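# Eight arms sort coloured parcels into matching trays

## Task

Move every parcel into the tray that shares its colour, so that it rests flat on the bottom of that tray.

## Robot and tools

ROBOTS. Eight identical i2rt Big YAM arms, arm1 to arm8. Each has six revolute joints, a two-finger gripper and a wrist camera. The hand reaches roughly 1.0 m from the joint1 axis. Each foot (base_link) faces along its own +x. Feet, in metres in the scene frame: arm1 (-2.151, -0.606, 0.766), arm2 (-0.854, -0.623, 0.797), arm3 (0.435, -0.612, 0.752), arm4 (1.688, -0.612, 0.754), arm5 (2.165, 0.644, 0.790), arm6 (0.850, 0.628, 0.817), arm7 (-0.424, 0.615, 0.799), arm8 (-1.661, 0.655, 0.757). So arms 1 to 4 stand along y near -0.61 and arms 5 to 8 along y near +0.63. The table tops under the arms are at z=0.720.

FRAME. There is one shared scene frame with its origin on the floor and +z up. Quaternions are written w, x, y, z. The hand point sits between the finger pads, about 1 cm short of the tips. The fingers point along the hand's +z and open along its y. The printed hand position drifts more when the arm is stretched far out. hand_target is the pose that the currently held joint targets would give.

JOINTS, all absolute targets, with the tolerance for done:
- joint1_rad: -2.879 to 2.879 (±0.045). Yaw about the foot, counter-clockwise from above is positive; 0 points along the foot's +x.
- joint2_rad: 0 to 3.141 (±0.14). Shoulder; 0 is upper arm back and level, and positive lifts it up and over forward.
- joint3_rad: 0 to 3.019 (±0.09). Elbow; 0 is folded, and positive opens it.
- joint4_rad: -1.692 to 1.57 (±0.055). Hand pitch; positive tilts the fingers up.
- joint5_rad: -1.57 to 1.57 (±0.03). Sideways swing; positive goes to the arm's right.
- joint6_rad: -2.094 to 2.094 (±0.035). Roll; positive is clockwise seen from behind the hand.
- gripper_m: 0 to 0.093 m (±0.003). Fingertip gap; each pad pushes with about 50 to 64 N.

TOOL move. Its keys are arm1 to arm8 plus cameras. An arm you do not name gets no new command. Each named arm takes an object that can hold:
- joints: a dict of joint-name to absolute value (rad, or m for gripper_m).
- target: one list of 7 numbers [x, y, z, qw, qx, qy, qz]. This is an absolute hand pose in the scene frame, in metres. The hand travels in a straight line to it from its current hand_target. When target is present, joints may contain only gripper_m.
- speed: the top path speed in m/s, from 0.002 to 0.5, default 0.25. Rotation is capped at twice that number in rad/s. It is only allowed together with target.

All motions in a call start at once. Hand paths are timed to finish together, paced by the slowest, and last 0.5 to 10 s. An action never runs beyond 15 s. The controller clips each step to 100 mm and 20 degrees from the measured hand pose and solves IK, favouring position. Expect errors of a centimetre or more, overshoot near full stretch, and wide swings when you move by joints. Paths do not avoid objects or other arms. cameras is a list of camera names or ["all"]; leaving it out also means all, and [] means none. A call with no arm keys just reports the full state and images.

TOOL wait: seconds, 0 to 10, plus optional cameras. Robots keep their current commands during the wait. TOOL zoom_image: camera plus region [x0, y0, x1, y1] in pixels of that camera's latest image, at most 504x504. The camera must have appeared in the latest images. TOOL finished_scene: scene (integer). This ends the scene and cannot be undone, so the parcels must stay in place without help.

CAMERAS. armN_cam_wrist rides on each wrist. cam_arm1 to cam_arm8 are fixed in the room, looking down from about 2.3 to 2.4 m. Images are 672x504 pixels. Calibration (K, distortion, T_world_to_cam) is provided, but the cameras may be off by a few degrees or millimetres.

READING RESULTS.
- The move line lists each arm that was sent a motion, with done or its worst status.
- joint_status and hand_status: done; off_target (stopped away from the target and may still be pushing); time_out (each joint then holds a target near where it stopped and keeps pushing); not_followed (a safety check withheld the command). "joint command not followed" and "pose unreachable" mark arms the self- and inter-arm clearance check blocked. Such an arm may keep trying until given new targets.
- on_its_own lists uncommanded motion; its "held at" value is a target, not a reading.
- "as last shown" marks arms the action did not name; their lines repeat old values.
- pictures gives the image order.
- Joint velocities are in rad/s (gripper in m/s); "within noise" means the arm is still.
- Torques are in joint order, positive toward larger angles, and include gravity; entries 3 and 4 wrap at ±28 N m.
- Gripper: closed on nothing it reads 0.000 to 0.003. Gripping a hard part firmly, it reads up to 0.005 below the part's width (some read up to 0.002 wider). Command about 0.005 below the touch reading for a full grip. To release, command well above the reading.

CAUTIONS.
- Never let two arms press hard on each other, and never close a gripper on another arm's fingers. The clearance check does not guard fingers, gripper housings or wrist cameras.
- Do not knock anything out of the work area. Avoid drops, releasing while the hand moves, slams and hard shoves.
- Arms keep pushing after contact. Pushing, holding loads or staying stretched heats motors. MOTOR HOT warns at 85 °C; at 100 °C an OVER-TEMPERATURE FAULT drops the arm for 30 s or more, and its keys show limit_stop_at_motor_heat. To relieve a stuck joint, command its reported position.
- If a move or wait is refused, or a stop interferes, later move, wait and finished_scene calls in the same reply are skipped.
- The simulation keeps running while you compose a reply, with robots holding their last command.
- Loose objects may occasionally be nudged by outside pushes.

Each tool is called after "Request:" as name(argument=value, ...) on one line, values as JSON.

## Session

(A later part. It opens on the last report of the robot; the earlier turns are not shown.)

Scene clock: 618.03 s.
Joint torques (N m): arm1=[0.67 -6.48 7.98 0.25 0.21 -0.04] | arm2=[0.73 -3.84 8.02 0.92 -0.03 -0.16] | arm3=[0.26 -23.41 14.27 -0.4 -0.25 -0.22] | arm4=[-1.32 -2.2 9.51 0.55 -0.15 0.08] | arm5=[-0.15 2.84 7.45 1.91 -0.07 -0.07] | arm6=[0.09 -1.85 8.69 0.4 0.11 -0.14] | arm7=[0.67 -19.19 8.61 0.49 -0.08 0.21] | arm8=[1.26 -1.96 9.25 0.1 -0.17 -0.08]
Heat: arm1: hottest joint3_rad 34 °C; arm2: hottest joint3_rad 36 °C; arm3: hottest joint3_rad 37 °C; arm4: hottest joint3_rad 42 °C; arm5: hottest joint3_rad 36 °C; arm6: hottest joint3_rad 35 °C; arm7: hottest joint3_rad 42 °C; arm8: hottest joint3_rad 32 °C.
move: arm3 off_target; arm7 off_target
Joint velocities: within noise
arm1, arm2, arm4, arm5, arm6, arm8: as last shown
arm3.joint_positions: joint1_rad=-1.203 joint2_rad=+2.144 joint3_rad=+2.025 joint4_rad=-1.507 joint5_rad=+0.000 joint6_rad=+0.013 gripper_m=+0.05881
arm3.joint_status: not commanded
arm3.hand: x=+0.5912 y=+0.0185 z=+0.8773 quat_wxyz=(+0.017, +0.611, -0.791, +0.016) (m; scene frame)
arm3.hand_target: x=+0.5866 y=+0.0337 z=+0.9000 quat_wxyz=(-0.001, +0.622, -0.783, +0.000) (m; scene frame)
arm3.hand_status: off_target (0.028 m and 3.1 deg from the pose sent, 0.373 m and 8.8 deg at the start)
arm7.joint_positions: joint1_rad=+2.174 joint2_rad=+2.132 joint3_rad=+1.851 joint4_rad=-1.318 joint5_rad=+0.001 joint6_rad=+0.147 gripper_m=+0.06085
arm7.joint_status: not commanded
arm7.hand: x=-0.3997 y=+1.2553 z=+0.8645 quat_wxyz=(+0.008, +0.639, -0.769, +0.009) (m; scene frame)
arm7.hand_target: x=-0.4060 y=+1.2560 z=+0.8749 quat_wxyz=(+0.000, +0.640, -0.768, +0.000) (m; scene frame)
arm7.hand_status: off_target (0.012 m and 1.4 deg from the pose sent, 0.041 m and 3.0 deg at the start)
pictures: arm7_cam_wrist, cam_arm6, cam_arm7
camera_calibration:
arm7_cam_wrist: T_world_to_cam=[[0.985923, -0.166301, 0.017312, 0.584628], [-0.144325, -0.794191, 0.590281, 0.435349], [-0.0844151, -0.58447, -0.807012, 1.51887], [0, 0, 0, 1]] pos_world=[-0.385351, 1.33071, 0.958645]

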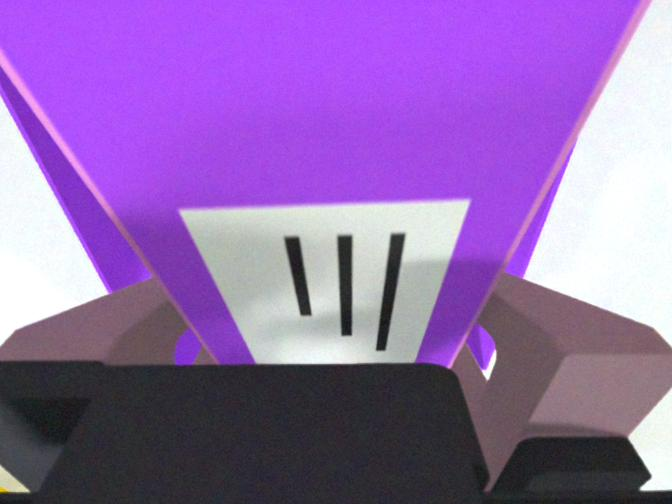

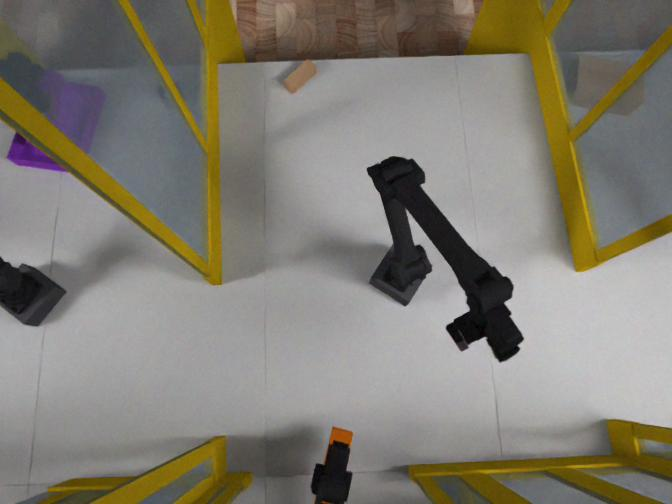

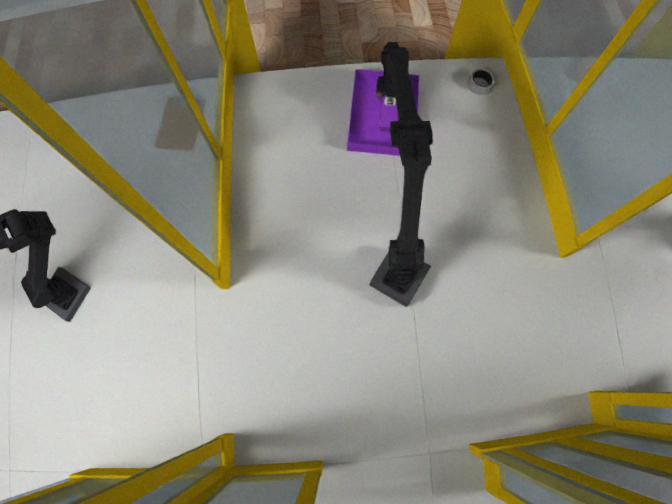

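Request:
move(arm3={"target":[0.587,0.035,0.763,0,-0.622,0.783,0],"speed":0.18}, arm7={"target":[-0.406,1.256,0.765,0,-0.640,0.768,0],"speed":0.15}, cameras=["arm7_cam_wrist"])

Request:
move(arm3={"joints":{"gripper_m":0.09}}, cameras=[])

Request:
move(arm3={"target":[0.587,0.035,0.9,0,-0.622,0.783,0],"speed":0.3}, arm6={"joints":{"joint1_rad":-1.37,"joint6_rad":-0.19,"joint2_rad":1.2,"joint3_rad":1.43,"joint4_rad":-1.66}}, cameras=["arm7_cam_wrist"])

Request:
move(arm3={"joints":{"joint2_rad":1.2,"joint3_rad":1.43,"joint4_rad":-1.66}}, cameras=["arm6_cam_wrist","cam_arm6"])

Scene clock: 637.70 s.
Joint torques (N m): arm1=[0.56 -6.77 7.94 0.35 0.19 -0.04] | arm2=[0.67 -3.84 8.02 0.92 -0.03 -0.16] | arm3=[0.38 -23.77 9.2 0.5 -0.25 -0.17] | arm4=[-1.32 -2.2 9.51 0.55 -0.15 0.08] | arm5=[0.38 3.02 7.56 1.78 -0.08 -0.01] | arm6=[0.15 -1.79 8.65 0.44 0.11 -0.15] | arm7=[0.32 -16.44 8.38 0.98 -0.07 0.21] | arm8=[1.14 -2.14 9.17 0.14 -0.19 -0.08]
Heat: arm1: hottest joint3_rad 34 °C; arm2: hottest joint3_rad 36 °C; arm3: hottest joint3_rad 37 °C; arm4: hottest joint3_rad 42 °C; arm5: hottest joint3_rad 36 °C; arm6: hottest joint3_rad 35 °C; arm7: hottest joint3_rad 41 °C; arm8: hottest joint3_rad 32 °C.
move: arm3 off_target; arm7 off_target
Joint velocities: within noise
arm1, arm2, arm4, arm5, arm6, arm8: as last shown
arm3.joint_positions: joint1_rad=-1.203 joint2_rad=+2.237 joint3_rad=+1.866 joint4_rad=-1.230 joint5_rad=+0.000 joint6_rad=+0.013 gripper_m=+0.05881
arm3.joint_status: not commanded
arm3.hand: x=+0.5936 y=+0.0265 z=+0.7582 quat_wxyz=(+0.008, +0.611, -0.791, +0.009) (m; scene frame)
arm3.hand_target: x=+0.5869 y=+0.0348 z=+0.7630 quat_wxyz=(+0.000, +0.622, -0.783, +0.000) (m; scene frame)
arm3.hand_status: off_target (0.012 m and 2.1 deg from the pose sent, 0.116 m and 3.1 deg at the start)
arm7.joint_positions: joint1_rad=+2.174 joint2_rad=+2.201 joint3_rad=+1.735 joint4_rad=-1.105 joint5_rad=+0.001 joint6_rad=+0.147 gripper_m=+0.06085
arm7.joint_status: not commanded
arm7.hand: x=-0.3997 y=+1.2555 z=+0.7795 quat_wxyz=(-0.001, +0.640, -0.769, -0.001) (m; scene frame)
arm7.hand_target: x=-0.4059 y=+1.2557 z=+0.7653 quat_wxyz=(+0.000, +0.640, -0.768, +0.000) (m; scene frame)
arm7.hand_status: off_target (0.016 m and 0.2 deg from the pose sent, 0.100 m and 1.4 deg at the start)
pictures: arm7_cam_wrist
camera_calibration:
arm7_cam_wrist: T_world_to_cam=[[0.985894, -0.166808, 0.0137108, 0.589685], [-0.144931, -0.809873, 0.56842, 0.522156], [-0.0837131, -0.562389, -0.822624, 1.43515], [0, 0, 0, 1]] pos_world=[-0.385549, 1.32836, 0.875698]

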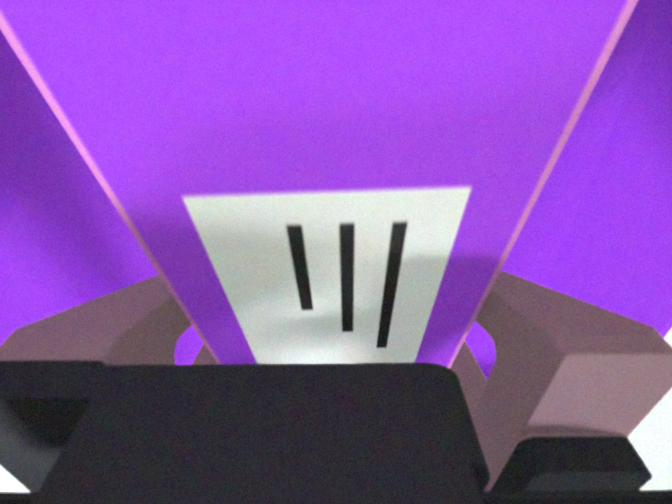

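Scene clock: 638.33 s.
Joint torques (N m): arm1=[0.91 -6.77 8.08 0.23 0.19 -0.06] | arm2=[0.67 -3.84 8.02 0.92 -0.03 -0.16] | arm3=[0.21 -24.18 9.29 0.53 -0.25 -0.21] | arm4=[-1.32 -2.2 9.52 0.55 -0.15 0.08] | arm5=[-0.26 2.78 7.51 1.74 -0.06 -0.02] | arm6=[0.15 -1.73 8.68 0.44 0.11 -0.14] | arm7=[0.44 -16.32 8.38 0.98 -0.07 0.19] | arm8=[1.32 -1.96 9.18 0.14 -0.17 -0.09]
Heat: arm1: hottest joint3_rad 34 °C; arm2: hottest joint3_rad 36 °C; arm3: hottest joint3_rad 37 °C; arm4: hottest joint3_rad 42 °C; arm5: hottest joint3_rad 36 °C; arm6: hottest joint3_rad 35 °C; arm7: hottest joint3_rad 41 °C; arm8: hottest joint3_rad 32 °C.
move: arm3 done
Joint velocities: within noise
arm1, arm5, arm7: as last shown
arm2.joint_positions: joint1_rad=-0.606 joint2_rad=+0.900 joint3_rad=+1.301 joint4_rad=-1.656 joint5_rad=+0.002 joint6_rad=-0.004 gripper_m=+0.08995
arm2.joint_status: not commanded
arm2.hand: x=-0.9335 y=-0.3678 z=+1.1825 quat_wxyz=(-0.094, +0.797, -0.583, -0.127) (m; scene frame)
arm2.hand_target: x=-0.9347 y=-0.3693 z=+1.1817 quat_wxyz=(-0.093, +0.802, -0.577, -0.125) (m; scene frame)
arm2.hand_status: not commanded
arm3.joint_positions: joint1_rad=-1.203 joint2_rad=+2.237 joint3_rad=+1.866 joint4_rad=-1.230 joint5_rad=-0.001 joint6_rad=+0.013 gripper_m=+0.08988
arm3.joint_status: all done
arm3.hand: x=+0.5936 y=+0.0266 z=+0.7582 quat_wxyz=(+0.008, +0.611, -0.791, +0.009) (m; scene frame)
arm3.hand_target: x=+0.5868 y=+0.0349 z=+0.7630 quat_wxyz=(+0.000, +0.622, -0.783, +0.000) (m; scene frame)
arm3.hand_status: not commanded
arm4.joint_positions: joint1_rad=+1.015 joint2_rad=+0.900 joint3_rad=+1.307 joint4_rad=-1.653 joint5_rad=+0.014 joint6_rad=+0.001 gripper_m=+0.08992
arm4.joint_status: not commanded
arm4.hand: x=+1.5911 y=-0.3587 z=+1.1400 quat_wxyz=(-0.088, +0.820, -0.549, -0.133) (m; scene frame)
arm4.hand_target: x=+1.5954 y=-0.3593 z=+1.1363 quat_wxyz=(-0.084, +0.816, -0.557, -0.127) (m; scene frame)
arm4.hand_status: not commanded
arm6.joint_positions: joint1_rad=-0.509 joint2_rad=+0.901 joint3_rad=+1.297 joint4_rad=-1.654 joint5_rad=-0.002 joint6_rad=-0.004 gripper_m=+0.08989
arm6.joint_status: not commanded
arm6.hand: x=+0.9654 y=+0.3860 z=+1.2001 quat_wxyz=(-0.132, -0.526, -0.836, +0.083) (m; scene frame)
arm6.hand_target: x=+0.9667 y=+0.3883 z=+1.2012 quat_wxyz=(-0.131, -0.520, -0.840, +0.083) (m; scene frame)
arm6.hand_status: not commanded
arm8.joint_positions: joint1_rad=-0.394 joint2_rad=+0.895 joint3_rad=+1.303 joint4_rad=-1.654 joint5_rad=+0.003 joint6_rad=+0.003 gripper_m=+0.08993
arm8.joint_status: not commanded
arm8.hand: x=-1.8863 y=+0.5121 z=+1.1447 quat_wxyz=(-0.045, -0.947, -0.276, +0.156) (m; scene frame)
arm8.hand_target: x=-1.8866 y=+0.5133 z=+1.1417 quat_wxyz=(-0.043, -0.948, -0.277, +0.149) (m; scene frame)
arm8.hand_status: not commanded
pictures: none
No camera images: "cameras" was empty.

Scene clock: 639.87 s.
Joint torques (N m): arm1=[0.67 -5.95 7.94 0.32 0.19 -0.06] | arm2=[0.62 -3.84 8.02 0.94 -0.03 -0.16] | arm3=[0.26 -23.65 14 -0.34 -0.24 -0.21] | arm4=[-1.38 -2.2 9.52 0.55 -0.15 0.08] | arm5=[0.03 3.37 7.41 1.84 -0.08 -0.05] | arm6=[-1.38 -7.18 12.62 0.16 0.01 -0.17] | arm7=[0.56 -16.38 8.36 0.92 -0.08 0.19] | arm8=[1.44 -2.02 9.24 0.12 -0.17 -0.08]
Heat: arm1: hottest joint3_rad 34 °C; arm2: hottest joint3_rad 36 °C; arm3: hottest joint3_rad 37 °C; arm4: hottest joint3_rad 42 °C; arm5: hottest joint3_rad 36 °C; arm6: hottest joint3_rad 35 °C; arm7: hottest joint3_rad 41 °C; arm8: hottest joint3_rad 32 °C.
move: arm3 off_target; arm6 done
Joint velocities: within noise
arm1, arm2, arm4, arm5, arm7, arm8: as last shown
arm3.joint_positions: joint1_rad=-1.203 joint2_rad=+2.146 joint3_rad=+2.028 joint4_rad=-1.507 joint5_rad=-0.001 joint6_rad=+0.011 gripper_m=+0.08996
arm3.joint_status: not commanded
arm3.hand: x=+0.5912 y=+0.0191 z=+0.8767 quat_wxyz=(+0.018, +0.612, -0.791, +0.016) (m; scene frame)
arm3.hand_target: x=+0.5866 y=+0.0338 z=+0.9002 quat_wxyz=(-0.001, +0.622, -0.783, +0.000) (m; scene frame)
arm3.hand_status: off_target (0.029 m and 3.1 deg from the pose sent, 0.142 m and 2.0 deg at the start; pose on its path clipped on 9 of 46 steps)
arm6.joint_positions: joint1_rad=-1.361 joint2_rad=+1.218 joint3_rad=+1.380 joint4_rad=-1.656 joint5_rad=+0.001 joint6_rad=-0.181 gripper_m=+0.08990
arm6.joint_status: all done
arm6.hand: x=+0.7109 y=+0.3067 z=+1.1429 quat_wxyz=(-0.018, -0.782, -0.622, +0.034) (m; scene frame)
arm6.hand_target: x=+0.7065 y=+0.3045 z=+1.1688 quat_wxyz=(-0.032, -0.781, -0.621, +0.062) (m; scene frame)
arm6.hand_status: not commanded
pictures: arm7_cam_wrist
camera_calibration:
arm7_cam_wrist: T_world_to_cam=[[0.985894, -0.166808, 0.0137108, 0.589685], [-0.144931, -0.809873, 0.56842, 0.522156], [-0.0837131, -0.562389, -0.822624, 1.43515], [0, 0, 0, 1]] pos_world=[-0.385549, 1.32836, 0.875698]

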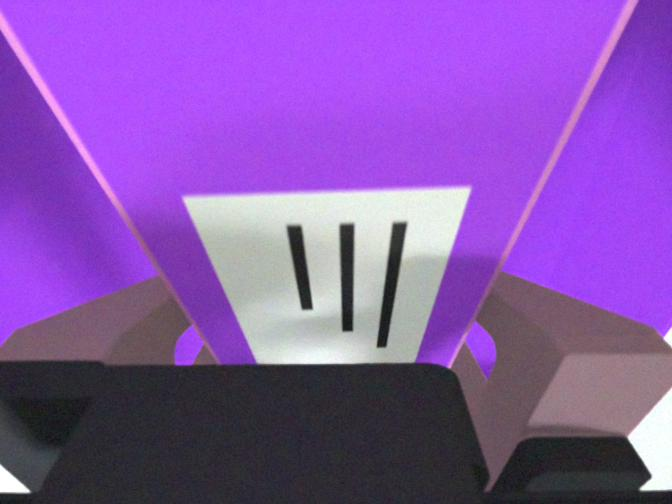

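Scene clock: 641.57 s.
Joint torques (N m): arm1=[0.56 -6.53 7.94 0.31 0.21 -0.07] | arm2=[0.67 -3.84 8.02 0.94 -0.03 -0.16] | arm3=[0.21 -8.47 9.5 0.16 -0.25 -0.2] | arm4=[-1.32 -2.2 9.51 0.55 -0.15 0.08] | arm5=[-0.56 3.08 7.51 1.84 -0.09 -0.05] | arm6=[-1.38 -7.24 12.64 0.14 0.01 -0.18] | arm7=[0.56 -16.44 8.38 0.94 -0.07 0.19] | arm8=[1.14 -1.96 9.18 0.2 -0.17 -0.1]
Heat: arm1: hottest joint3_rad 34 °C; arm2: hottest joint3_rad 36 °C; arm3: hottest joint2_rad 36 °C; arm4: hottest joint3_rad 42 °C; arm5: hottest joint3_rad 36 °C; arm6: hottest joint3_rad 35 °C; arm7: hottest joint3_rad 41 °C; arm8: hottest joint3_rad 32 °C.
move: arm3 done
Joint velocities: within noise
arm1, arm2, arm4, arm5, arm6, arm7, arm8: as last shown
arm3.joint_positions: joint1_rad=-1.203 joint2_rad=+1.193 joint3_rad=+1.426 joint4_rad=-1.654 joint5_rad=-0.001 joint6_rad=+0.011 gripper_m=+0.08996
arm3.joint_status: all done
arm3.hand: x=+0.5186 y=-0.2706 z=+1.1071 quat_wxyz=(-0.063, +0.610, -0.788, -0.048) (m; scene frame)
arm3.hand_target: x=+0.5144 y=-0.2691 z=+1.1057 quat_wxyz=(-0.058, +0.621, -0.781, -0.046) (m; scene frame)
arm3.hand_status: not commanded
pictures: arm6_cam_wrist, cam_arm6
camera_calibration:
arm6_cam_wrist: T_world_to_cam=[[-0.975538, 0.218728, 0.0220068, 0.599821], [0.1989, 0.835581, 0.512098, -0.97706], [0.0936214, 0.503948, -0.858645, 0.884584], [0, 0, 0, 1]] pos_world=[0.696669, 0.239431, 1.24669]

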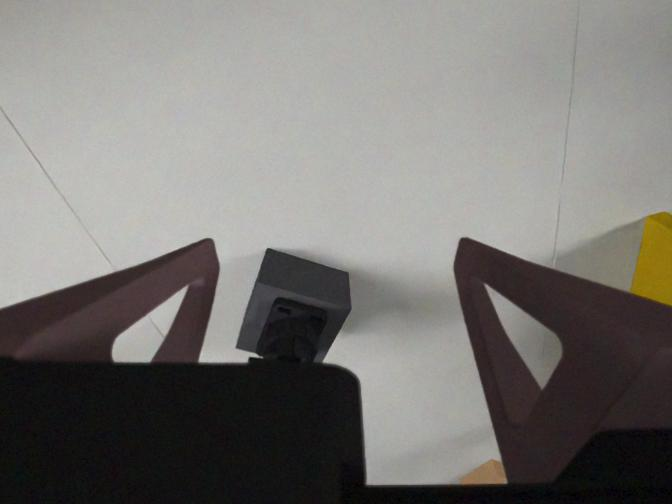

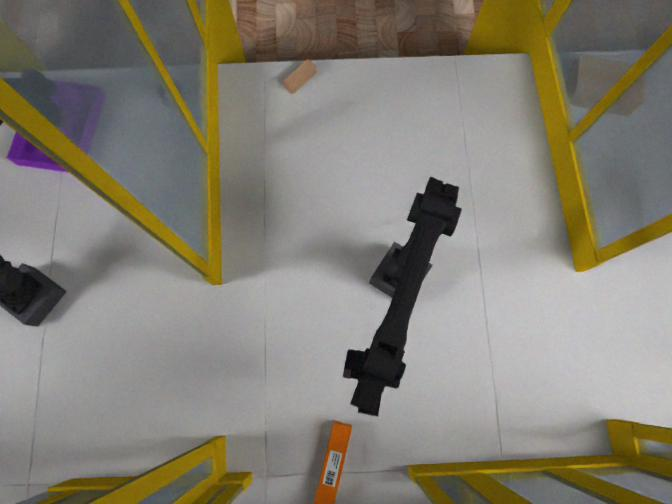

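Request:
move(arm3={"joints":{"joint1_rad":-2.4}}, arm6={"target":[0.592,0.024,0.88,0,0.791,0.611,0],"speed":0.35}, arm7={"joints":{"gripper_m":0.0605}}, cameras=["arm6_cam_wrist","arm7_cam_wrist"])

Scene clock: 656.57 s.
Joint torques (N m): arm1=[0.67 -6.53 7.98 0.27 0.16 -0.05] | arm2=[0.67 -3.84 8.02 0.94 -0.04 -0.16] | arm3=[-1.49 -9.23 9.5 0.14 -0.21 -0.2] | arm4=[-1.38 -2.2 9.52 0.55 -0.15 0.08] | arm5=[-0.03 3.02 7.46 1.83 -0.1 -0.06] | arm6=[-0.32 -16.44 12.21 -0.2 -0.03 0] | arm7=[0.44 -16.62 8.4 0.95 -0.07 0.2] | arm8=[1.2 -2.14 9.17 0.18 -0.16 -0.09]
Heat: arm1: hottest joint3_rad 34 °C; arm2: hottest joint3_rad 36 °C; arm3: hottest joint2_rad 35 °C; arm4: hottest joint3_rad 42 °C; arm5: hottest joint3_rad 36 °C; arm6: hottest joint3_rad 38 °C; arm7: hottest joint3_rad 40 °C; arm8: hottest joint3_rad 33 °C.
move: arm3 done; arm6 off_target; arm7 done
Joint velocities: within noise
arm1, arm2, arm4, arm8: as last shown
arm3.joint_positions: joint1_rad=-2.388 joint2_rad=+1.200 joint3_rad=+1.426 joint4_rad=-1.654 joint5_rad=-0.002 joint6_rad=+0.011 gripper_m=+0.08998
arm3.joint_status: all done
arm3.hand: x=+0.7850 y=-0.5632 z=+1.1046 quat_wxyz=(-0.075, +0.066, -0.995, -0.009) (m; scene frame)
arm3.hand_target: x=+0.7845 y=-0.5673 z=+1.1055 quat_wxyz=(-0.073, +0.067, -0.995, -0.009) (m; scene frame)
arm3.hand_status: not commanded
arm5.joint_positions: joint1_rad=+0.641 joint2_rad=+0.625 joint3_rad=+1.427 joint4_rad=-1.371 joint5_rad=+0.119 joint6_rad=-0.097 gripper_m=+0.09397
arm5.joint_status: not commanded
arm5.hand: x=+1.9447 y=+0.5763 z=+1.3387 quat_wxyz=(+0.013, +0.859, +0.181, -0.479) (m; scene frame)
arm5.hand_target: x=+1.9474 y=+0.5756 z=+1.3512 quat_wxyz=(+0.017, +0.851, +0.181, -0.492) (m; scene frame)
arm5.hand_status: not commanded
arm6.joint_positions: joint1_rad=-1.361 joint2_rad=+2.153 joint3_rad=+1.837 joint4_rad=-1.296 joint5_rad=+0.001 joint6_rad=-0.157 gripper_m=+0.08990
arm6.joint_status: not commanded
arm6.hand: x=+0.5962 y=+0.0412 z=+0.8625 quat_wxyz=(+0.010, -0.790, -0.613, -0.017) (m; scene frame)
arm6.hand_target: x=+0.5924 y=+0.0249 z=+0.8803 quat_wxyz=(+0.000, -0.791, -0.611, +0.000) (m; scene frame)
arm6.hand_status: off_target (0.025 m and 2.3 deg from the pose sent, 0.404 m and 4.7 deg at the start)
arm7.joint_positions: joint1_rad=+2.174 joint2_rad=+2.201 joint3_rad=+1.735 joint4_rad=-1.105 joint5_rad=+0.001 joint6_rad=+0.147 gripper_m=+0.06085
arm7.joint_status: all done
arm7.hand: x=-0.3997 y=+1.2555 z=+0.7795 quat_wxyz=(-0.001, +0.640, -0.769, -0.001) (m; scene frame)
arm7.hand_target: x=-0.4059 y=+1.2557 z=+0.7653 quat_wxyz=(+0.000, +0.640, -0.768, +0.000) (m; scene frame)
arm7.hand_status: not commanded
pictures: arm6_cam_wrist, arm7_cam_wrist
camera_calibration:
arm6_cam_wrist: T_world_to_cam=[[-0.970542, 0.240929, 0.001104, 0.566276], [0.192016, 0.770721, 0.607552, -0.664402], [0.145526, 0.589867, -0.794279, 0.698405], [0, 0, 0, 1]] pos_world=[0.575535, -0.0363305, 0.957762]
arm7_cam_wrist: T_world_to_cam=[[0.985894, -0.166808, 0.0137108, 0.589685], [-0.144931, -0.809873, 0.56842, 0.522156], [-0.0837131, -0.562389, -0.822624, 1.43515], [0, 0, 0, 1]] pos_world=[-0.385549, 1.32836, 0.875698]

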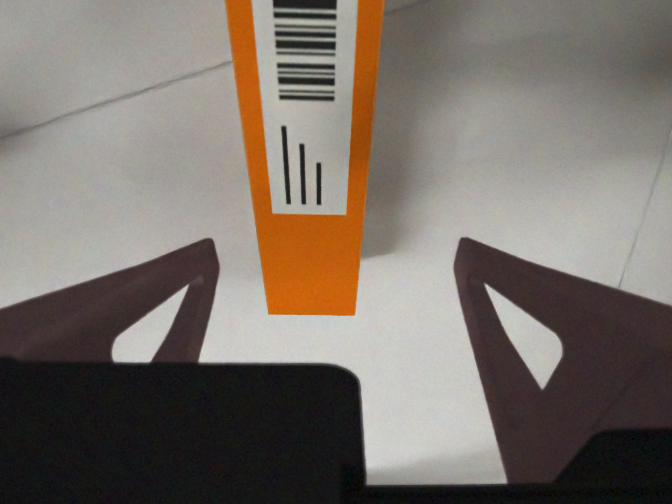

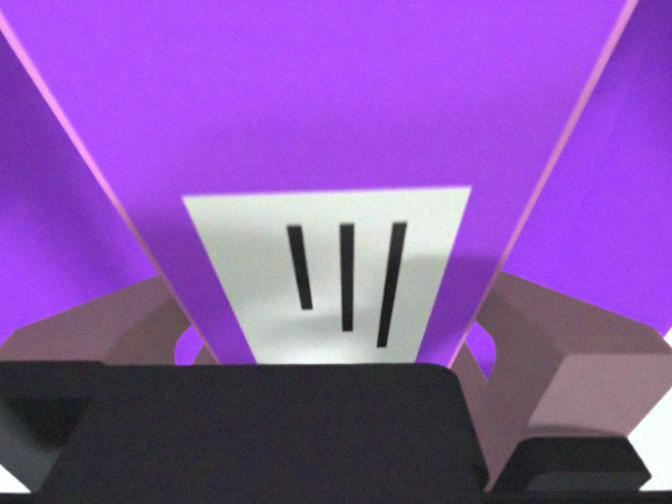

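Request:
move(arm6={"target":[0.607,0.016,0.756,0,0.791,0.611,0],"speed":0.18}, arm7={"joints":{"gripper_m":0.0625}}, cameras=["arm7_cam_wrist"])

Request:
move(arm6={"joints":{"gripper_m":0.05}}, arm7={"joints":{"gripper_m":0.064}}, cameras=[])

Request:
move(arm6={"target":[0.602,0.024,0.9,0,0.791,0.611,0],"speed":0.28}, arm7={"joints":{"gripper_m":0.067}}, cameras=["arm7_cam_wrist","arm6_cam_wrist"])

Request:
move(arm6={"joints":{"joint2_rad":1.2,"joint3_rad":1.43,"joint4_rad":-1.66}}, arm7={"joints":{"gripper_m":0.09}}, cameras=["arm7_cam_wrist"])

Request:
move(arm6={"joints":{"joint1_rad":0.208,"joint6_rad":0}}, arm7={"target":[-0.406,1.256,0.94,0,-0.640,0.768,0],"speed":0.25}, cameras=[])

Request:
move(arm6={"target":[1.47,0.362,0.9,0,0.2036,0.979,0],"speed":0.4}, arm7={"joints":{"joint2_rad":1.2,"joint3_rad":1.43,"joint4_rad":-1.66}}, cameras=["cam_arm5","cam_arm7"])

Scene clock: 680.43 s.
Joint torques (N m): arm1=[0.85 -6.3 7.95 0.27 0.2 -0.04] | arm2=[0.67 -3.78 8.02 0.94 -0.03 -0.16] | arm3=[-1.49 -9.17 9.48 0.13 -0.2 -0.21] | arm4=[-1.38 -2.2 9.51 0.55 -0.15 0.08] | arm5=[-0.15 3.37 7.47 1.84 -0.05 -0.07] | arm6=[0.15 -17.73 8.08 0.55 -0.02 0] | arm7=[0.5 -16.44 8.36 0.66 -0.07 0.19] | arm8=[1.08 -2.02 9.21 0.2 -0.17 -0.11]
Heat: arm1: hottest joint3_rad 34 °C; arm2: hottest joint3_rad 36 °C; arm3: hottest joint2_rad 33 °C; arm4: hottest joint3_rad 42 °C; arm5: hottest joint3_rad 37 °C; arm6: hottest joint3_rad 37 °C; arm7: hottest joint3_rad 39 °C; arm8: hottest joint3_rad 33 °C.
move: arm6 off_target; arm7 done
Joint velocities: arm1=[-0.005 0.005 -0.046 0.007 -0.022 -0.022 0.001] | arm2=[within noise] | arm3=[within noise] | arm4=[within noise] | arm5=[within noise] | arm6=[within noise] | arm7=[within noise] | arm8=[within noise]
arm1, arm2, arm3, arm4, arm5, arm8: as last shown
arm6.joint_positions: joint1_rad=-1.340 joint2_rad=+2.296 joint3_rad=+1.783 joint4_rad=-1.081 joint5_rad=+0.001 joint6_rad=-0.132 gripper_m=+0.08990
arm6.joint_status: not commanded
arm6.hand: x=+0.6040 y=+0.0256 z=+0.7528 quat_wxyz=(+0.006, -0.791, -0.611, -0.010) (m; scene frame)
arm6.hand_target: x=+0.6070 y=+0.0162 z=+0.7562 quat_wxyz=(+0.000, -0.791, -0.611, +0.000) (m; scene frame)
arm6.hand_status: off_target (0.011 m and 1.3 deg from the pose sent, 0.110 m and 2.3 deg at the start)
arm7.joint_positions: joint1_rad=+2.174 joint2_rad=+2.201 joint3_rad=+1.735 joint4_rad=-1.097 joint5_rad=+0.001 joint6_rad=+0.147 gripper_m=+0.06258
arm7.joint_status: all done
arm7.hand: x=-0.3997 y=+1.2574 z=+0.7795 quat_wxyz=(-0.004, +0.640, -0.769, -0.004) (m; scene frame)
arm7.hand_target: x=-0.4059 y=+1.2557 z=+0.7653 quat_wxyz=(+0.000, +0.640, -0.768, +0.000) (m; scene frame)
arm7.hand_status: not commanded
pictures: arm7_cam_wrist
camera_calibration:
arm7_cam_wrist: T_world_to_cam=[[0.985891, -0.166896, 0.0127978, 0.59068], [-0.145126, -0.814184, 0.562177, 0.533866], [-0.0834056, -0.556103, -0.826918, 1.43179], [0, 0, 0, 1]] pos_world=[-0.385449, 1.32947, 0.876285]

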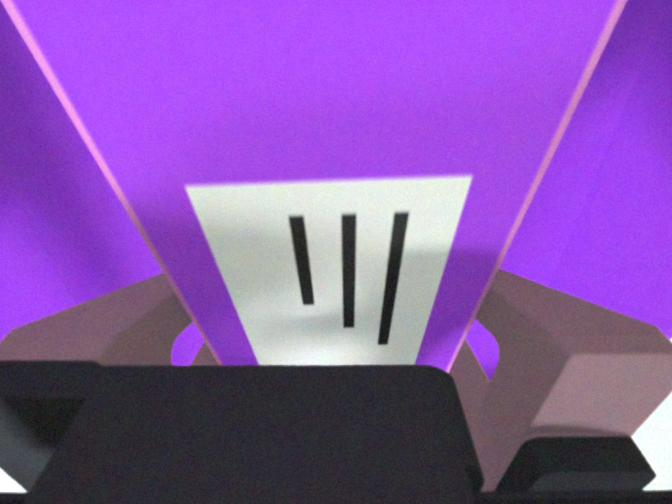

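Scene clock: 681.03 s.
Joint torques (N m): arm1=[0.73 -6.53 8.05 0.27 0.19 -0.05] | arm2=[0.67 -3.78 8.02 0.94 -0.03 -0.16] | arm3=[-1.73 -9.11 9.47 0.14 -0.2 -0.21] | arm4=[-1.38 -2.2 9.51 0.55 -0.15 0.08] | arm5=[-0.15 3.19 7.42 1.76 -0.08 -0.03] | arm6=[0.21 -17.49 8.09 0.55 -0.03 -0.02] | arm7=[0.44 -16.38 8.4 0.57 -0.08 0.2] | arm8=[1.49 -1.85 9.22 0.18 -0.16 -0.1]
Heat: arm1: hottest joint3_rad 34 °C; arm2: hottest joint3_rad 36 °C; arm3: hottest joint2_rad 33 °C; arm4: hottest joint3_rad 42 °C; arm5: hottest joint3_rad 37 °C; arm6: hottest joint3_rad 37 °C; arm7: hottest joint3_rad 39 °C; arm8: hottest joint3_rad 33 °C.
move: arm6 off_target; arm7 done
Joint velocities: within noise
arm1.joint_positions: joint1_rad=-1.550 joint2_rad=+1.198 joint3_rad=+1.439 joint4_rad=-1.653 joint5_rad=+0.005 joint6_rad=+0.197 gripper_m=+0.08989
arm1.joint_status: not commanded
arm1.hand: x=-2.2938 y=-0.9302 z=+1.1252 quat_wxyz=(-0.053, -0.882, -0.464, +0.064) (m; scene frame)
arm1.hand_target: x=-2.2964 y=-0.9262 z=+1.1206 quat_wxyz=(-0.046, -0.883, -0.463, +0.058) (m; scene frame)
arm1.hand_status: not commanded
arm2, arm3, arm4, arm5, arm8: as last shown
arm6.joint_positions: joint1_rad=-1.340 joint2_rad=+2.296 joint3_rad=+1.783 joint4_rad=-1.081 joint5_rad=+0.001 joint6_rad=-0.130 gripper_m=+0.05963
arm6.joint_status: gripper_m off_target (ended at +0.05966, target +0.05000)
arm6.hand: x=+0.6040 y=+0.0256 z=+0.7528 quat_wxyz=(+0.006, -0.792, -0.611, -0.009) (m; scene frame)
arm6.hand_target: x=+0.6070 y=+0.0162 z=+0.7562 quat_wxyz=(+0.000, -0.791, -0.611, +0.000) (m; scene frame)
arm6.hand_status: not commanded
arm7.joint_positions: joint1_rad=+2.174 joint2_rad=+2.202 joint3_rad=+1.735 joint4_rad=-1.094 joint5_rad=+0.001 joint6_rad=+0.147 gripper_m=+0.06391
arm7.joint_status: all done
arm7.hand: x=-0.3999 y=+1.2582 z=+0.7793 quat_wxyz=(-0.005, +0.640, -0.769, -0.005) (m; scene frame)
arm7.hand_target: x=-0.4060 y=+1.2557 z=+0.7653 quat_wxyz=(+0.000, +0.640, -0.768, +0.000) (m; scene frame)
arm7.hand_status: not commanded
pictures: none
No camera images: "cameras" was empty.

Scene clock: 682.47 s.
Joint torques (N m): arm1=[0.73 -6.65 8.06 0.32 0.2 -0.06] | arm2=[0.67 -3.84 8.02 0.94 -0.03 -0.16] | arm3=[-1.67 -9.17 9.48 0.14 -0.2 -0.2] | arm4=[-1.38 -2.2 9.51 0.54 -0.15 0.08] | arm5=[-0.32 2.96 7.39 1.91 -0.13 -0.03] | arm6=[-0.79 -17.73 12.16 -0.25 -0.01 -0.13] | arm7=[0.62 -16.56 8.4 0.57 -0.08 0.18] | arm8=[1.26 -1.85 9.16 0.23 -0.15 -0.06]
Heat: arm1: hottest joint3_rad 34 °C; arm2: hottest joint3_rad 36 °C; arm3: hottest joint2_rad 33 °C; arm4: hottest joint3_rad 42 °C; arm5: hottest joint3_rad 37 °C; arm6: hottest joint3_rad 37 °C; arm7: hottest joint3_rad 39 °C; arm8: hottest joint3_rad 33 °C.
move: arm6 off_target; arm7 done
Joint velocities: within noise
arm1, arm2, arm3, arm4, arm5, arm8: as last shown
arm6.joint_positions: joint1_rad=-1.340 joint2_rad=+2.140 joint3_rad=+1.849 joint4_rad=-1.331 joint5_rad=+0.001 joint6_rad=-0.130 gripper_m=+0.05963
arm6.joint_status: not commanded
arm6.hand: x=+0.6096 y=+0.0393 z=+0.8749 quat_wxyz=(+0.013, -0.792, -0.610, -0.022) (m; scene frame)
arm6.hand_target: x=+0.6024 y=+0.0252 z=+0.9002 quat_wxyz=(+0.000, -0.791, -0.611, +0.000) (m; scene frame)
arm6.hand_status: off_target (0.030 m and 3.0 deg from the pose sent, 0.147 m and 1.3 deg at the start; pose on its path clipped on 5 of 43 steps)
arm7.joint_positions: joint1_rad=+2.174 joint2_rad=+2.202 joint3_rad=+1.735 joint4_rad=-1.094 joint5_rad=+0.001 joint6_rad=+0.147 gripper_m=+0.06691
arm7.joint_status: all done
arm7.hand: x=-0.3999 y=+1.2582 z=+0.7793 quat_wxyz=(-0.005, +0.640, -0.769, -0.005) (m; scene frame)
arm7.hand_target: x=-0.4060 y=+1.2557 z=+0.7653 quat_wxyz=(+0.000, +0.640, -0.768, +0.000) (m; scene frame)
arm7.hand_status: not commanded
pictures: arm6_cam_wrist, arm7_cam_wrist
camera_calibration:
arm6_cam_wrist: T_world_to_cam=[[-0.968878, 0.247539, 0.000719684, 0.57889], [0.19536, 0.762855, 0.61635, -0.682481], [0.152022, 0.597308, -0.787472, 0.697077], [0, 0, 0, 1]] pos_world=[0.588232, -0.0390344, 0.969159]
arm7_cam_wrist: T_world_to_cam=[[0.98596, -0.166522, 0.0123574, 0.590974], [-0.144826, -0.815967, 0.559664, 0.538927], [-0.0831131, -0.553596, -0.828628, 1.43032], [0, 0, 0, 1]] pos_world=[-0.385748, 1.32997, 0.876279]

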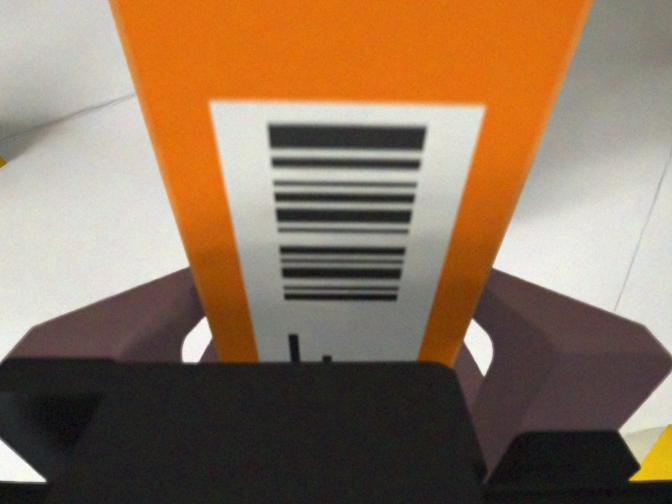

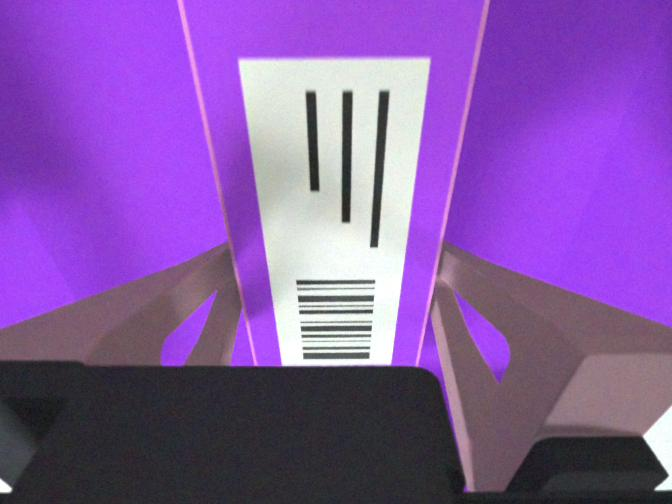

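Scene clock: 684.17 s.
Joint torques (N m): arm1=[0.5 -6.36 7.88 0.32 0.18 -0.03] | arm2=[0.67 -3.84 8.03 0.94 -0.03 -0.16] | arm3=[-1.61 -9.17 9.48 0.12 -0.21 -0.2] | arm4=[-1.32 -2.2 9.52 0.57 -0.15 0.08] | arm5=[-0.5 2.73 7.39 1.77 -0.06 -0.09] | arm6=[-0.79 -5.01 9.03 0.17 -0.01 -0.13] | arm7=[0.5 -16.44 8.42 0.55 -0.07 0.18] | arm8=[1.38 -2.02 9.11 0.17 -0.17 -0.08]
Heat: arm1: hottest joint3_rad 34 °C; arm2: hottest joint3_rad 36 °C; arm3: hottest joint2_rad 33 °C; arm4: hottest joint3_rad 42 °C; arm5: hottest joint3_rad 37 °C; arm6: hottest joint3_rad 37 °C; arm7: hottest joint3_rad 39 °C; arm8: hottest joint3_rad 33 °C.
move: arm6 done; arm7 done
Joint velocities: within noise
arm1, arm2, arm3, arm4, arm5, arm8: as last shown
arm6.joint_positions: joint1_rad=-1.340 joint2_rad=+1.197 joint3_rad=+1.424 joint4_rad=-1.654 joint5_rad=+0.001 joint6_rad=-0.130 gripper_m=+0.05963
arm6.joint_status: all done
arm6.hand: x=+0.7162 y=+0.3005 z=+1.1676 quat_wxyz=(-0.036, -0.790, -0.609, +0.062) (m; scene frame)
arm6.hand_target: x=+0.7155 y=+0.3007 z=+1.1690 quat_wxyz=(-0.035, -0.789, -0.610, +0.061) (m; scene frame)
arm6.hand_status: not commanded
arm7.joint_positions: joint1_rad=+2.174 joint2_rad=+2.202 joint3_rad=+1.735 joint4_rad=-1.094 joint5_rad=+0.001 joint6_rad=+0.147 gripper_m=+0.08992
arm7.joint_status: all done
arm7.hand: x=-0.3999 y=+1.2582 z=+0.7793 quat_wxyz=(-0.005, +0.640, -0.769, -0.005) (m; scene frame)
arm7.hand_target: x=-0.4060 y=+1.2557 z=+0.7653 quat_wxyz=(+0.000, +0.640, -0.768, +0.000) (m; scene frame)
arm7.hand_status: not commanded
pictures: arm7_cam_wrist
camera_calibration:
arm7_cam_wrist: T_world_to_cam=[[0.98596, -0.166522, 0.0123574, 0.590974], [-0.144826, -0.815967, 0.559664, 0.538927], [-0.0831131, -0.553596, -0.828628, 1.43032], [0, 0, 0, 1]] pos_world=[-0.385748, 1.32997, 0.876279]

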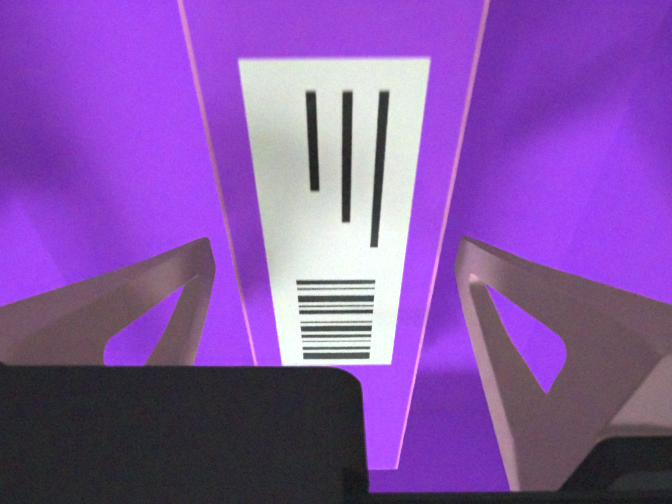

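Scene clock: 686.07 s.
Joint torques (N m): arm1=[0.56 -6.3 7.86 0.25 0.19 -0.06] | arm2=[0.67 -3.84 8.02 0.94 -0.03 -0.16] | arm3=[-1.61 -9.23 9.48 0.16 -0.2 -0.2] | arm4=[-1.32 -2.2 9.51 0.55 -0.15 0.08] | arm5=[-0.32 3.08 7.43 1.92 -0.09 -0.09] | arm6=[0.03 -5.95 9.06 0.17 0.08 0] | arm7=[0.67 -15.91 14.75 -0.28 -0.1 0.18] | arm8=[1.2 -1.96 9.22 0.12 -0.16 -0.08]
Heat: arm1: hottest joint3_rad 34 °C; arm2: hottest joint3_rad 36 °C; arm3: hottest joint2_rad 33 °C; arm4: hottest joint3_rad 43 °C; arm5: hottest joint3_rad 37 °C; arm6: hottest joint3_rad 37 °C; arm7: hottest joint3_rad 39 °C; arm8: hottest joint3_rad 33 °C.
move: arm6 done; arm7 off_target
Joint velocities: within noise
arm1, arm3, arm5: as last shown
arm2.joint_positions: joint1_rad=-0.606 joint2_rad=+0.900 joint3_rad=+1.301 joint4_rad=-1.656 joint5_rad=+0.002 joint6_rad=-0.004 gripper_m=+0.08995
arm2.joint_status: not commanded
arm2.hand: x=-0.9335 y=-0.3678 z=+1.1825 quat_wxyz=(-0.094, +0.797, -0.583, -0.127) (m; scene frame)
arm2.hand_target: x=-0.9347 y=-0.3693 z=+1.1817 quat_wxyz=(-0.093, +0.802, -0.577, -0.125) (m; scene frame)
arm2.hand_status: not commanded
arm4.joint_positions: joint1_rad=+1.015 joint2_rad=+0.900 joint3_rad=+1.307 joint4_rad=-1.653 joint5_rad=+0.014 joint6_rad=+0.001 gripper_m=+0.08992
arm4.joint_status: not commanded
arm4.hand: x=+1.5911 y=-0.3587 z=+1.1400 quat_wxyz=(-0.088, +0.820, -0.549, -0.133) (m; scene frame)
arm4.hand_target: x=+1.5954 y=-0.3593 z=+1.1363 quat_wxyz=(-0.084, +0.816, -0.557, -0.127) (m; scene frame)
arm4.hand_status: not commanded
arm6.joint_positions: joint1_rad=+0.200 joint2_rad=+1.204 joint3_rad=+1.424 joint4_rad=-1.654 joint5_rad=-0.001 joint6_rad=-0.009 gripper_m=+0.05969
arm6.joint_status: all done
arm6.hand: x=+1.1754 y=+0.4837 z=+1.1654 quat_wxyz=(-0.067, -0.202, -0.977, +0.014) (m; scene frame)
arm6.hand_target: x=+1.1753 y=+0.4868 z=+1.1689 quat_wxyz=(-0.069, -0.203, -0.977, +0.014) (m; scene frame)
arm6.hand_status: not commanded
arm7.joint_positions: joint1_rad=+2.174 joint2_rad=+2.053 joint3_rad=+1.891 joint4_rad=-1.441 joint5_rad=+0.001 joint6_rad=+0.147 gripper_m=+0.08992
arm7.joint_status: not commanded
arm7.hand: x=-0.4004 y=+1.2406 z=+0.9278 quat_wxyz=(+0.010, +0.639, -0.769, +0.011) (m; scene frame)
arm7.hand_target: x=-0.4062 y=+1.2551 z=+0.9402 quat_wxyz=(+0.000, +0.640, -0.768, -0.001) (m; scene frame)
arm7.hand_status: off_target (0.020 m and 1.7 deg from the pose sent, 0.161 m and 0.7 deg at the start)
arm8.joint_positions: joint1_rad=-0.394 joint2_rad=+0.895 joint3_rad=+1.303 joint4_rad=-1.654 joint5_rad=+0.003 joint6_rad=+0.003 gripper_m=+0.08993
arm8.joint_status: not commanded
arm8.hand: x=-1.8863 y=+0.5121 z=+1.1447 quat_wxyz=(-0.045, -0.947, -0.276, +0.156) (m; scene frame)
arm8.hand_target: x=-1.8866 y=+0.5133 z=+1.1417 quat_wxyz=(-0.043, -0.948, -0.277, +0.149) (m; scene frame)
arm8.hand_status: not commanded
pictures: none
No camera images: "cameras" was empty.

Scene clock: 688.30 s.
Joint torques (N m): arm1=[0.85 -6.42 7.87 0.39 0.2 -0.06] | arm2=[0.67 -3.78 8.03 0.94 -0.03 -0.16] | arm3=[-1.67 -9.23 9.52 0.1 -0.21 -0.2] | arm4=[-1.32 -2.2 9.51 0.55 -0.15 0.08] | arm5=[-0.15 3.02 7.41 1.81 -0.09 -0.03] | arm6=[0.09 -17.44 12.74 -0.21 0.06 0] | arm7=[0.38 -6.36 9.2 0.03 -0.09 0.19] | arm8=[1.32 -1.9 9.2 0.16 -0.16 -0.07]
Heat: arm1: hottest joint3_rad 34 °C; arm2: hottest joint3_rad 36 °C; arm3: hottest joint2_rad 33 °C; arm4: hottest joint3_rad 43 °C; arm5: hottest joint3_rad 37 °C; arm6: hottest joint3_rad 38 °C; arm7: hottest joint3_rad 39 °C; arm8: hottest joint3_rad 33 °C.
move: arm6 off_target; arm7 done
Joint velocities: within noise
arm1, arm2, arm3, arm4, arm5, arm8: as last shown
arm6.joint_positions: joint1_rad=+0.204 joint2_rad=+2.190 joint3_rad=+1.950 joint4_rad=-1.376 joint5_rad=-0.001 joint6_rad=-0.005 gripper_m=+0.05969
arm6.joint_status: not commanded
arm6.hand: x=+1.4517 y=+0.3638 z=+0.8804 quat_wxyz=(+0.022, -0.203, -0.979, -0.005) (m; scene frame)
arm6.hand_target: x=+1.4689 y=+0.3626 z=+0.9004 quat_wxyz=(-0.001, -0.203, -0.979, +0.000) (m; scene frame)
arm6.hand_status: off_target (0.027 m and 2.6 deg from the pose sent, 0.415 m and 7.8 deg at the start)
arm7.joint_positions: joint1_rad=+2.174 joint2_rad=+1.192 joint3_rad=+1.440 joint4_rad=-1.652 joint5_rad=+0.001 joint6_rad=+0.147 gripper_m=+0.08992
arm7.joint_status: all done
arm7.hand: x=-0.4100 y=+0.9698 z=+1.1590 quat_wxyz=(-0.057, +0.637, -0.766, -0.063) (m; scene frame)
arm7.hand_target: x=-0.4136 y=+0.9680 z=+1.1519 quat_wxyz=(-0.047, +0.639, -0.766, -0.054) (m; scene frame)
arm7.hand_status: not commanded
pictures: cam_arm5, cam_arm7

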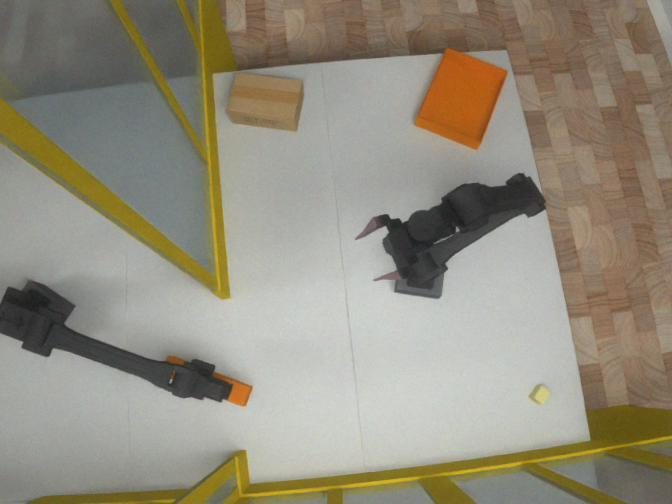

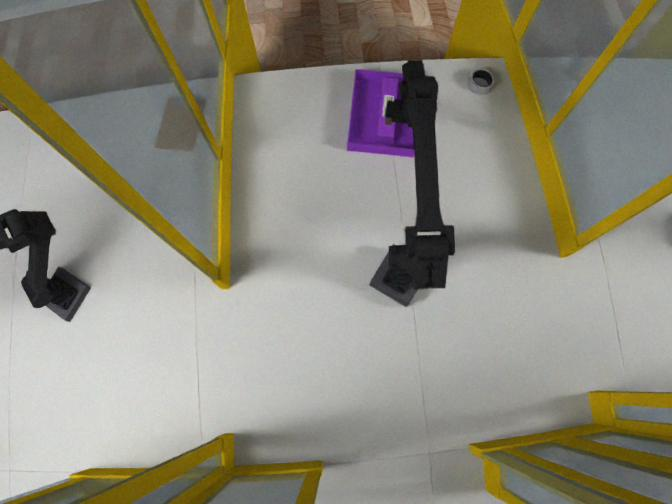

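Request:
move(arm6={"target":[1.47,0.362,0.757,0,0.2036,0.979,0],"speed":0.2}, arm5={"joints":{"joint1_rad":0.648,"joint2_rad":1.2,"joint3_rad":1.43,"joint4_rad":-1.66,"joint5_rad":0,"joint6_rad":0.8,"gripper_m":0.09}}, cameras=[])

Request:
move(arm6={"joints":{"gripper_m":0.09}}, cameras=[])

Request:
move(arm6={"target":[1.47,0.362,0.9,0,0.2036,0.979,0],"speed":0.3}, cameras=[])

Request:
move(arm6={"joints":{"joint2_rad":1.2,"joint3_rad":1.43,"joint4_rad":-1.66}}, cameras=[])

Request:
move(arm6={"joints":{"joint1_rad":-0.6,"joint2_rad":0.9}}, arm5={"target":[1.462,0.365,0.88,0,0.979,-0.2036,0],"speed":0.35}, cameras=["arm5_cam_wrist"])

Scene clock: 704.33 s.
Joint torques (N m): arm1=[0.91 -6.71 7.99 0.31 0.2 -0.03] | arm2=[0.67 -3.84 8.02 0.94 -0.03 -0.16] | arm3=[-1.55 -9.17 9.48 0.17 -0.21 -0.2] | arm4=[-1.32 -2.2 9.51 0.55 -0.15 0.08] | arm5=[-0.67 -6.48 8.09 0.09 -0.16 0.04] | arm6=[0.09 -17.9 8.44 0.53 0.08 -0.01] | arm7=[0.44 -6.42 9.11 0.08 -0.08 0.19] | arm8=[1.2 -2.02 9.21 0.25 -0.17 -0.1]
Heat: arm1: hottest joint3_rad 34 °C; arm2: hottest joint3_rad 36 °C; arm3: hottest joint3_rad 33 °C; arm4: hottest joint3_rad 43 °C; arm5: hottest joint3_rad 37 °C; arm6: hottest joint3_rad 39 °C; arm7: hottest joint3_rad 40 °C; arm8: hottest joint3_rad 33 °C.
move: arm5 done; arm6 off_target
Joint velocities: within noise
arm1, arm2, arm3, arm4, arm7, arm8: as last shown
arm5.joint_positions: joint1_rad=+0.641 joint2_rad=+1.209 joint3_rad=+1.409 joint4_rad=-1.650 joint5_rad=+0.002 joint6_rad=+0.789 gripper_m=+0.09014
arm5.joint_status: all done
arm5.hand: x=+1.8334 y=+0.5109 z=+1.1291 quat_wxyz=(+0.029, +0.978, -0.203, -0.050) (m; scene frame)
arm5.hand_target: x=+1.8351 y=+0.5088 z=+1.1401 quat_wxyz=(+0.036, +0.977, -0.204, -0.057) (m; scene frame)
arm5.hand_status: not commanded
arm6.joint_positions: joint1_rad=+0.204 joint2_rad=+2.333 joint3_rad=+1.856 joint4_rad=-1.118 joint5_rad=-0.001 joint6_rad=-0.003 gripper_m=+0.05969
arm6.joint_status: not commanded
arm6.hand: x=+1.4599 y=+0.3602 z=+0.7533 quat_wxyz=(+0.012, -0.204, -0.979, -0.003) (m; scene frame)
arm6.hand_target: x=+1.4698 y=+0.3621 z=+0.7572 quat_wxyz=(+0.000, -0.204, -0.979, +0.000) (m; scene frame)
arm6.hand_status: off_target (0.011 m and 1.4 deg from the pose sent, 0.125 m and 2.6 deg at the start)
pictures: none
No camera images: "cameras" was empty.

Scene clock: 704.97 s.
Joint torques (N m): arm1=[0.67 -6.3 8.03 0.31 0.19 -0.05] | arm2=[0.67 -3.84 8.02 0.92 -0.03 -0.16] | arm3=[-1.67 -9.17 9.46 0.16 -0.2 -0.21] | arm4=[-1.32 -2.2 9.51 0.55 -0.15 0.08] | arm5=[-0.44 -7 8.09 0.09 -0.15 0.05] | arm6=[0.15 -17.96 8.44 0.51 0.08 -0.01] | arm7=[0.5 -6.36 9.16 0.09 -0.09 0.18] | arm8=[1.2 -1.96 9.13 0.2 -0.17 -0.07]
Heat: arm1: hottest joint3_rad 34 °C; arm2: hottest joint3_rad 36 °C; arm3: hottest joint3_rad 33 °C; arm4: hottest joint3_rad 43 °C; arm5: hottest joint3_rad 37 °C; arm6: hottest joint3_rad 39 °C; arm7: hottest joint3_rad 40 °C; arm8: hottest joint3_rad 33 °C.
move: arm6 done
Joint velocities: within noise
arm1, arm2, arm4, arm5, arm7, arm8: as last shown
arm3.joint_positions: joint1_rad=-2.388 joint2_rad=+1.200 joint3_rad=+1.426 joint4_rad=-1.654 joint5_rad=-0.002 joint6_rad=+0.011 gripper_m=+0.08998
arm3.joint_status: not commanded
arm3.hand: x=+0.7850 y=-0.5632 z=+1.1046 quat_wxyz=(-0.075, +0.066, -0.995, -0.009) (m; scene frame)
arm3.hand_target: x=+0.7845 y=-0.5673 z=+1.1055 quat_wxyz=(-0.073, +0.067, -0.995, -0.009) (m; scene frame)
arm3.hand_status: not commanded
arm5.joint_positions: joint1_rad=+0.641 joint2_rad=+1.209 joint3_rad=+1.409 joint4_rad=-1.650 joint5_rad=+0.002 joint6_rad=+0.790 gripper_m=+0.09014
arm5.hand: x=+1.8334 y=+0.5109 z=+1.1291 quat_wxyz=(+0.029, +0.977, -0.203, -0.050) (m; scene frame)
arm6.joint_positions: joint1_rad=+0.204 joint2_rad=+2.333 joint3_rad=+1.856 joint4_rad=-1.118 joint5_rad=-0.001 joint6_rad=-0.003 gripper_m=+0.08980
arm6.joint_status: all done
arm6.hand: x=+1.4599 y=+0.3602 z=+0.7533 quat_wxyz=(+0.012, -0.204, -0.979, -0.003) (m; scene frame)
arm6.hand_target: x=+1.4698 y=+0.3621 z=+0.7572 quat_wxyz=(+0.000, -0.204, -0.979, +0.000) (m; scene frame)
arm6.hand_status: not commanded
pictures: none
No camera images: "cameras" was empty.

Scene clock: 706.40 s.
Joint torques (N m): arm1=[0.44 -6.3 7.98 0.27 0.2 -0.05] | arm2=[0.67 -3.84 8.02 0.94 -0.03 -0.16] | arm3=[-1.55 -9.17 9.5 0.2 -0.2 -0.2] | arm4=[-1.32 -2.2 9.51 0.55 -0.14 0.08] | arm5=[-0.79 -7 8.1 0.13 -0.13 0.05] | arm6=[0.15 -17.79 12.34 -0.24 0.07 -0.02] | arm7=[0.56 -6.42 9.16 0.09 -0.1 0.19] | arm8=[1.49 -2.2 9.25 0.12 -0.17 -0.11]
Heat: arm1: hottest joint3_rad 34 °C; arm2: hottest joint3_rad 36 °C; arm3: hottest joint3_rad 33 °C; arm4: hottest joint3_rad 43 °C; arm5: hottest joint3_rad 37 °C; arm6: hottest joint3_rad 39 °C; arm7: hottest joint3_rad 40 °C; arm8: hottest joint3_rad 33 °C.
move: arm6 off_target
Joint velocities: within noise
arm1, arm2, arm3, arm4, arm5, arm7, arm8: as last shown
arm5.hand_target: x=+1.8351 y=+0.5088 z=+1.1401 quat_wxyz=(+0.036, +0.977, -0.205, -0.057) (m; scene frame)
arm6.joint_positions: joint1_rad=+0.204 joint2_rad=+2.196 joint3_rad=+1.956 joint4_rad=-1.377 joint5_rad=-0.001 joint6_rad=-0.003 gripper_m=+0.08988
arm6.joint_status: not commanded
arm6.hand: x=+1.4530 y=+0.3632 z=+0.8782 quat_wxyz=(+0.022, -0.204, -0.979, -0.005) (m; scene frame)
arm6.hand_target: x=+1.4689 y=+0.3625 z=+0.9002 quat_wxyz=(+0.000, -0.204, -0.979, +0.000) (m; scene frame)
arm6.hand_status: off_target (0.028 m and 2.6 deg from the pose sent, 0.147 m and 1.4 deg at the start; pose on its path clipped on 8 of 43 steps)
pictures: none
No camera images: "cameras" was empty.

Scene clock: 708.13 s.
Joint torques (N m): arm1=[0.73 -6.59 7.97 0.28 0.19 -0.05] | arm2=[0.67 -3.84 8.02 0.92 -0.03 -0.16] | arm3=[-1.61 -9.23 9.48 0.17 -0.2 -0.21] | arm4=[-1.32 -2.2 9.52 0.55 -0.15 0.08] | arm5=[-0.38 -6.53 8.17 0.18 -0.15 0.02] | arm6=[0.09 -5.83 8.85 0.17 0.07 -0.02] | arm7=[0.38 -6.53 9.18 0.09 -0.09 0.19] | arm8=[1.14 -2.08 9.16 0.13 -0.18 -0.1]
Heat: arm1: hottest joint3_rad 34 °C; arm2: hottest joint3_rad 36 °C; arm3: hottest joint3_rad 33 °C; arm4: hottest joint3_rad 43 °C; arm5: hottest joint3_rad 37 °C; arm6: hottest joint3_rad 39 °C; arm7: hottest joint3_rad 40 °C; arm8: hottest joint3_rad 33 °C.
move: arm6 done
Joint velocities: within noise
arm1.joint_positions: joint1_rad=-1.550 joint2_rad=+1.198 joint3_rad=+1.439 joint4_rad=-1.653 joint5_rad=+0.005 joint6_rad=+0.197 gripper_m=+0.08989
arm1.joint_status: not commanded
arm1.hand: x=-2.2938 y=-0.9302 z=+1.1252 quat_wxyz=(-0.053, -0.882, -0.464, +0.064) (m; scene frame)
arm1.hand_target: x=-2.2964 y=-0.9262 z=+1.1206 quat_wxyz=(-0.046, -0.883, -0.463, +0.058) (m; scene frame)
arm1.hand_status: not commanded
arm2, arm3, arm4, arm5, arm7, arm8: as last shown
arm6.joint_positions: joint1_rad=+0.204 joint2_rad=+1.202 joint3_rad=+1.427 joint4_rad=-1.653 joint5_rad=-0.001 joint6_rad=-0.003 gripper_m=+0.08988
arm6.joint_status: all done
arm6.hand: x=+1.1761 y=+0.4849 z=+1.1670 quat_wxyz=(-0.069, -0.203, -0.977, +0.014) (m; scene frame)
arm6.hand_target: x=+1.1760 y=+0.4882 z=+1.1688 quat_wxyz=(-0.069, -0.203, -0.977, +0.014) (m; scene frame)
arm6.hand_status: not commanded
pictures: none
No camera images: "cameras" was empty.

Scene clock: 711.20 s.
Joint torques (N m): arm1=[0.44 -6.36 7.98 0.25 0.18 -0.06] | arm2=[0.67 -3.84 8.02 0.94 -0.03 -0.16] | arm3=[-1.55 -9.11 9.52 0.16 -0.21 -0.21] | arm4=[-1.32 -2.2 9.52 0.55 -0.15 0.08] | arm5=[-1.26 -22.18 9.87 -0.06 -0.15 -0.11] | arm6=[-1.32 -1.2 9.18 0.65 0.04 -0.02] | arm7=[0.5 -6.48 9.17 0.06 -0.09 0.18] | arm8=[1.26 -2.02 9.17 0.13 -0.19 -0.1]
Heat: arm1: hottest joint3_rad 34 °C; arm2: hottest joint3_rad 36 °C; arm3: hottest joint2_rad 32 °C; arm4: hottest joint3_rad 43 °C; arm5: hottest joint3_rad 37 °C; arm6: hottest joint3_rad 39 °C; arm7: hottest joint3_rad 41 °C; arm8: hottest joint3_rad 33 °C.
move: arm5 off_target; arm6 done
Joint velocities: within noise
arm1, arm2, arm3, arm4, arm7, arm8: as last shown
arm5.joint_positions: joint1_rad=+0.641 joint2_rad=+2.535 joint3_rad=+2.621 joint4_rad=-1.676 joint5_rad=-0.002 joint6_rad=+0.790 gripper_m=+0.09014
arm5.joint_status: not commanded
arm5.hand: x=+1.4703 y=+0.3663 z=+0.8635 quat_wxyz=(-0.008, +0.979, -0.204, +0.010) (m; scene frame)
arm5.hand_target: x=+1.4629 y=+0.3655 z=+0.8799 quat_wxyz=(+0.003, +0.979, -0.204, -0.004) (m; scene frame)
arm5.hand_status: off_target (0.019 m and 1.4 deg from the pose sent, 0.470 m and 6.6 deg at the start; a joint's target at an end of its range on 30 of 92 steps)
arm6.joint_positions: joint1_rad=-0.591 joint2_rad=+0.898 joint3_rad=+1.417 joint4_rad=-1.655 joint5_rad=+0.000 joint6_rad=-0.002 gripper_m=+0.08989
arm6.joint_status: all done
arm6.hand: x=+0.9472 y=+0.3718 z=+1.2528 quat_wxyz=(-0.178, -0.554, -0.804, +0.123) (m; scene frame)
arm6.hand_target: x=+0.9448 y=+0.3710 z=+1.2573 quat_wxyz=(-0.180, -0.560, -0.799, +0.125) (m; scene frame)
arm6.hand_status: not commanded
pictures: arm5_cam_wrist
camera_calibration:
arm5_cam_wrist: T_world_to_cam=[[0.408548, 0.912399, 0.0248412, -0.955264], [0.735128, -0.345059, 0.583542, -1.45082], [0.540995, -0.220144, -0.811703, 0.110199], [0, 0, 0, 1]] pos_world=[1.39719, 0.395223, 0.959792]

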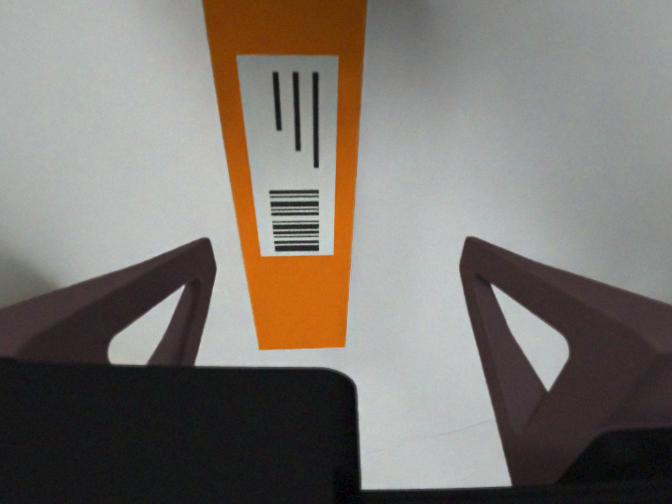

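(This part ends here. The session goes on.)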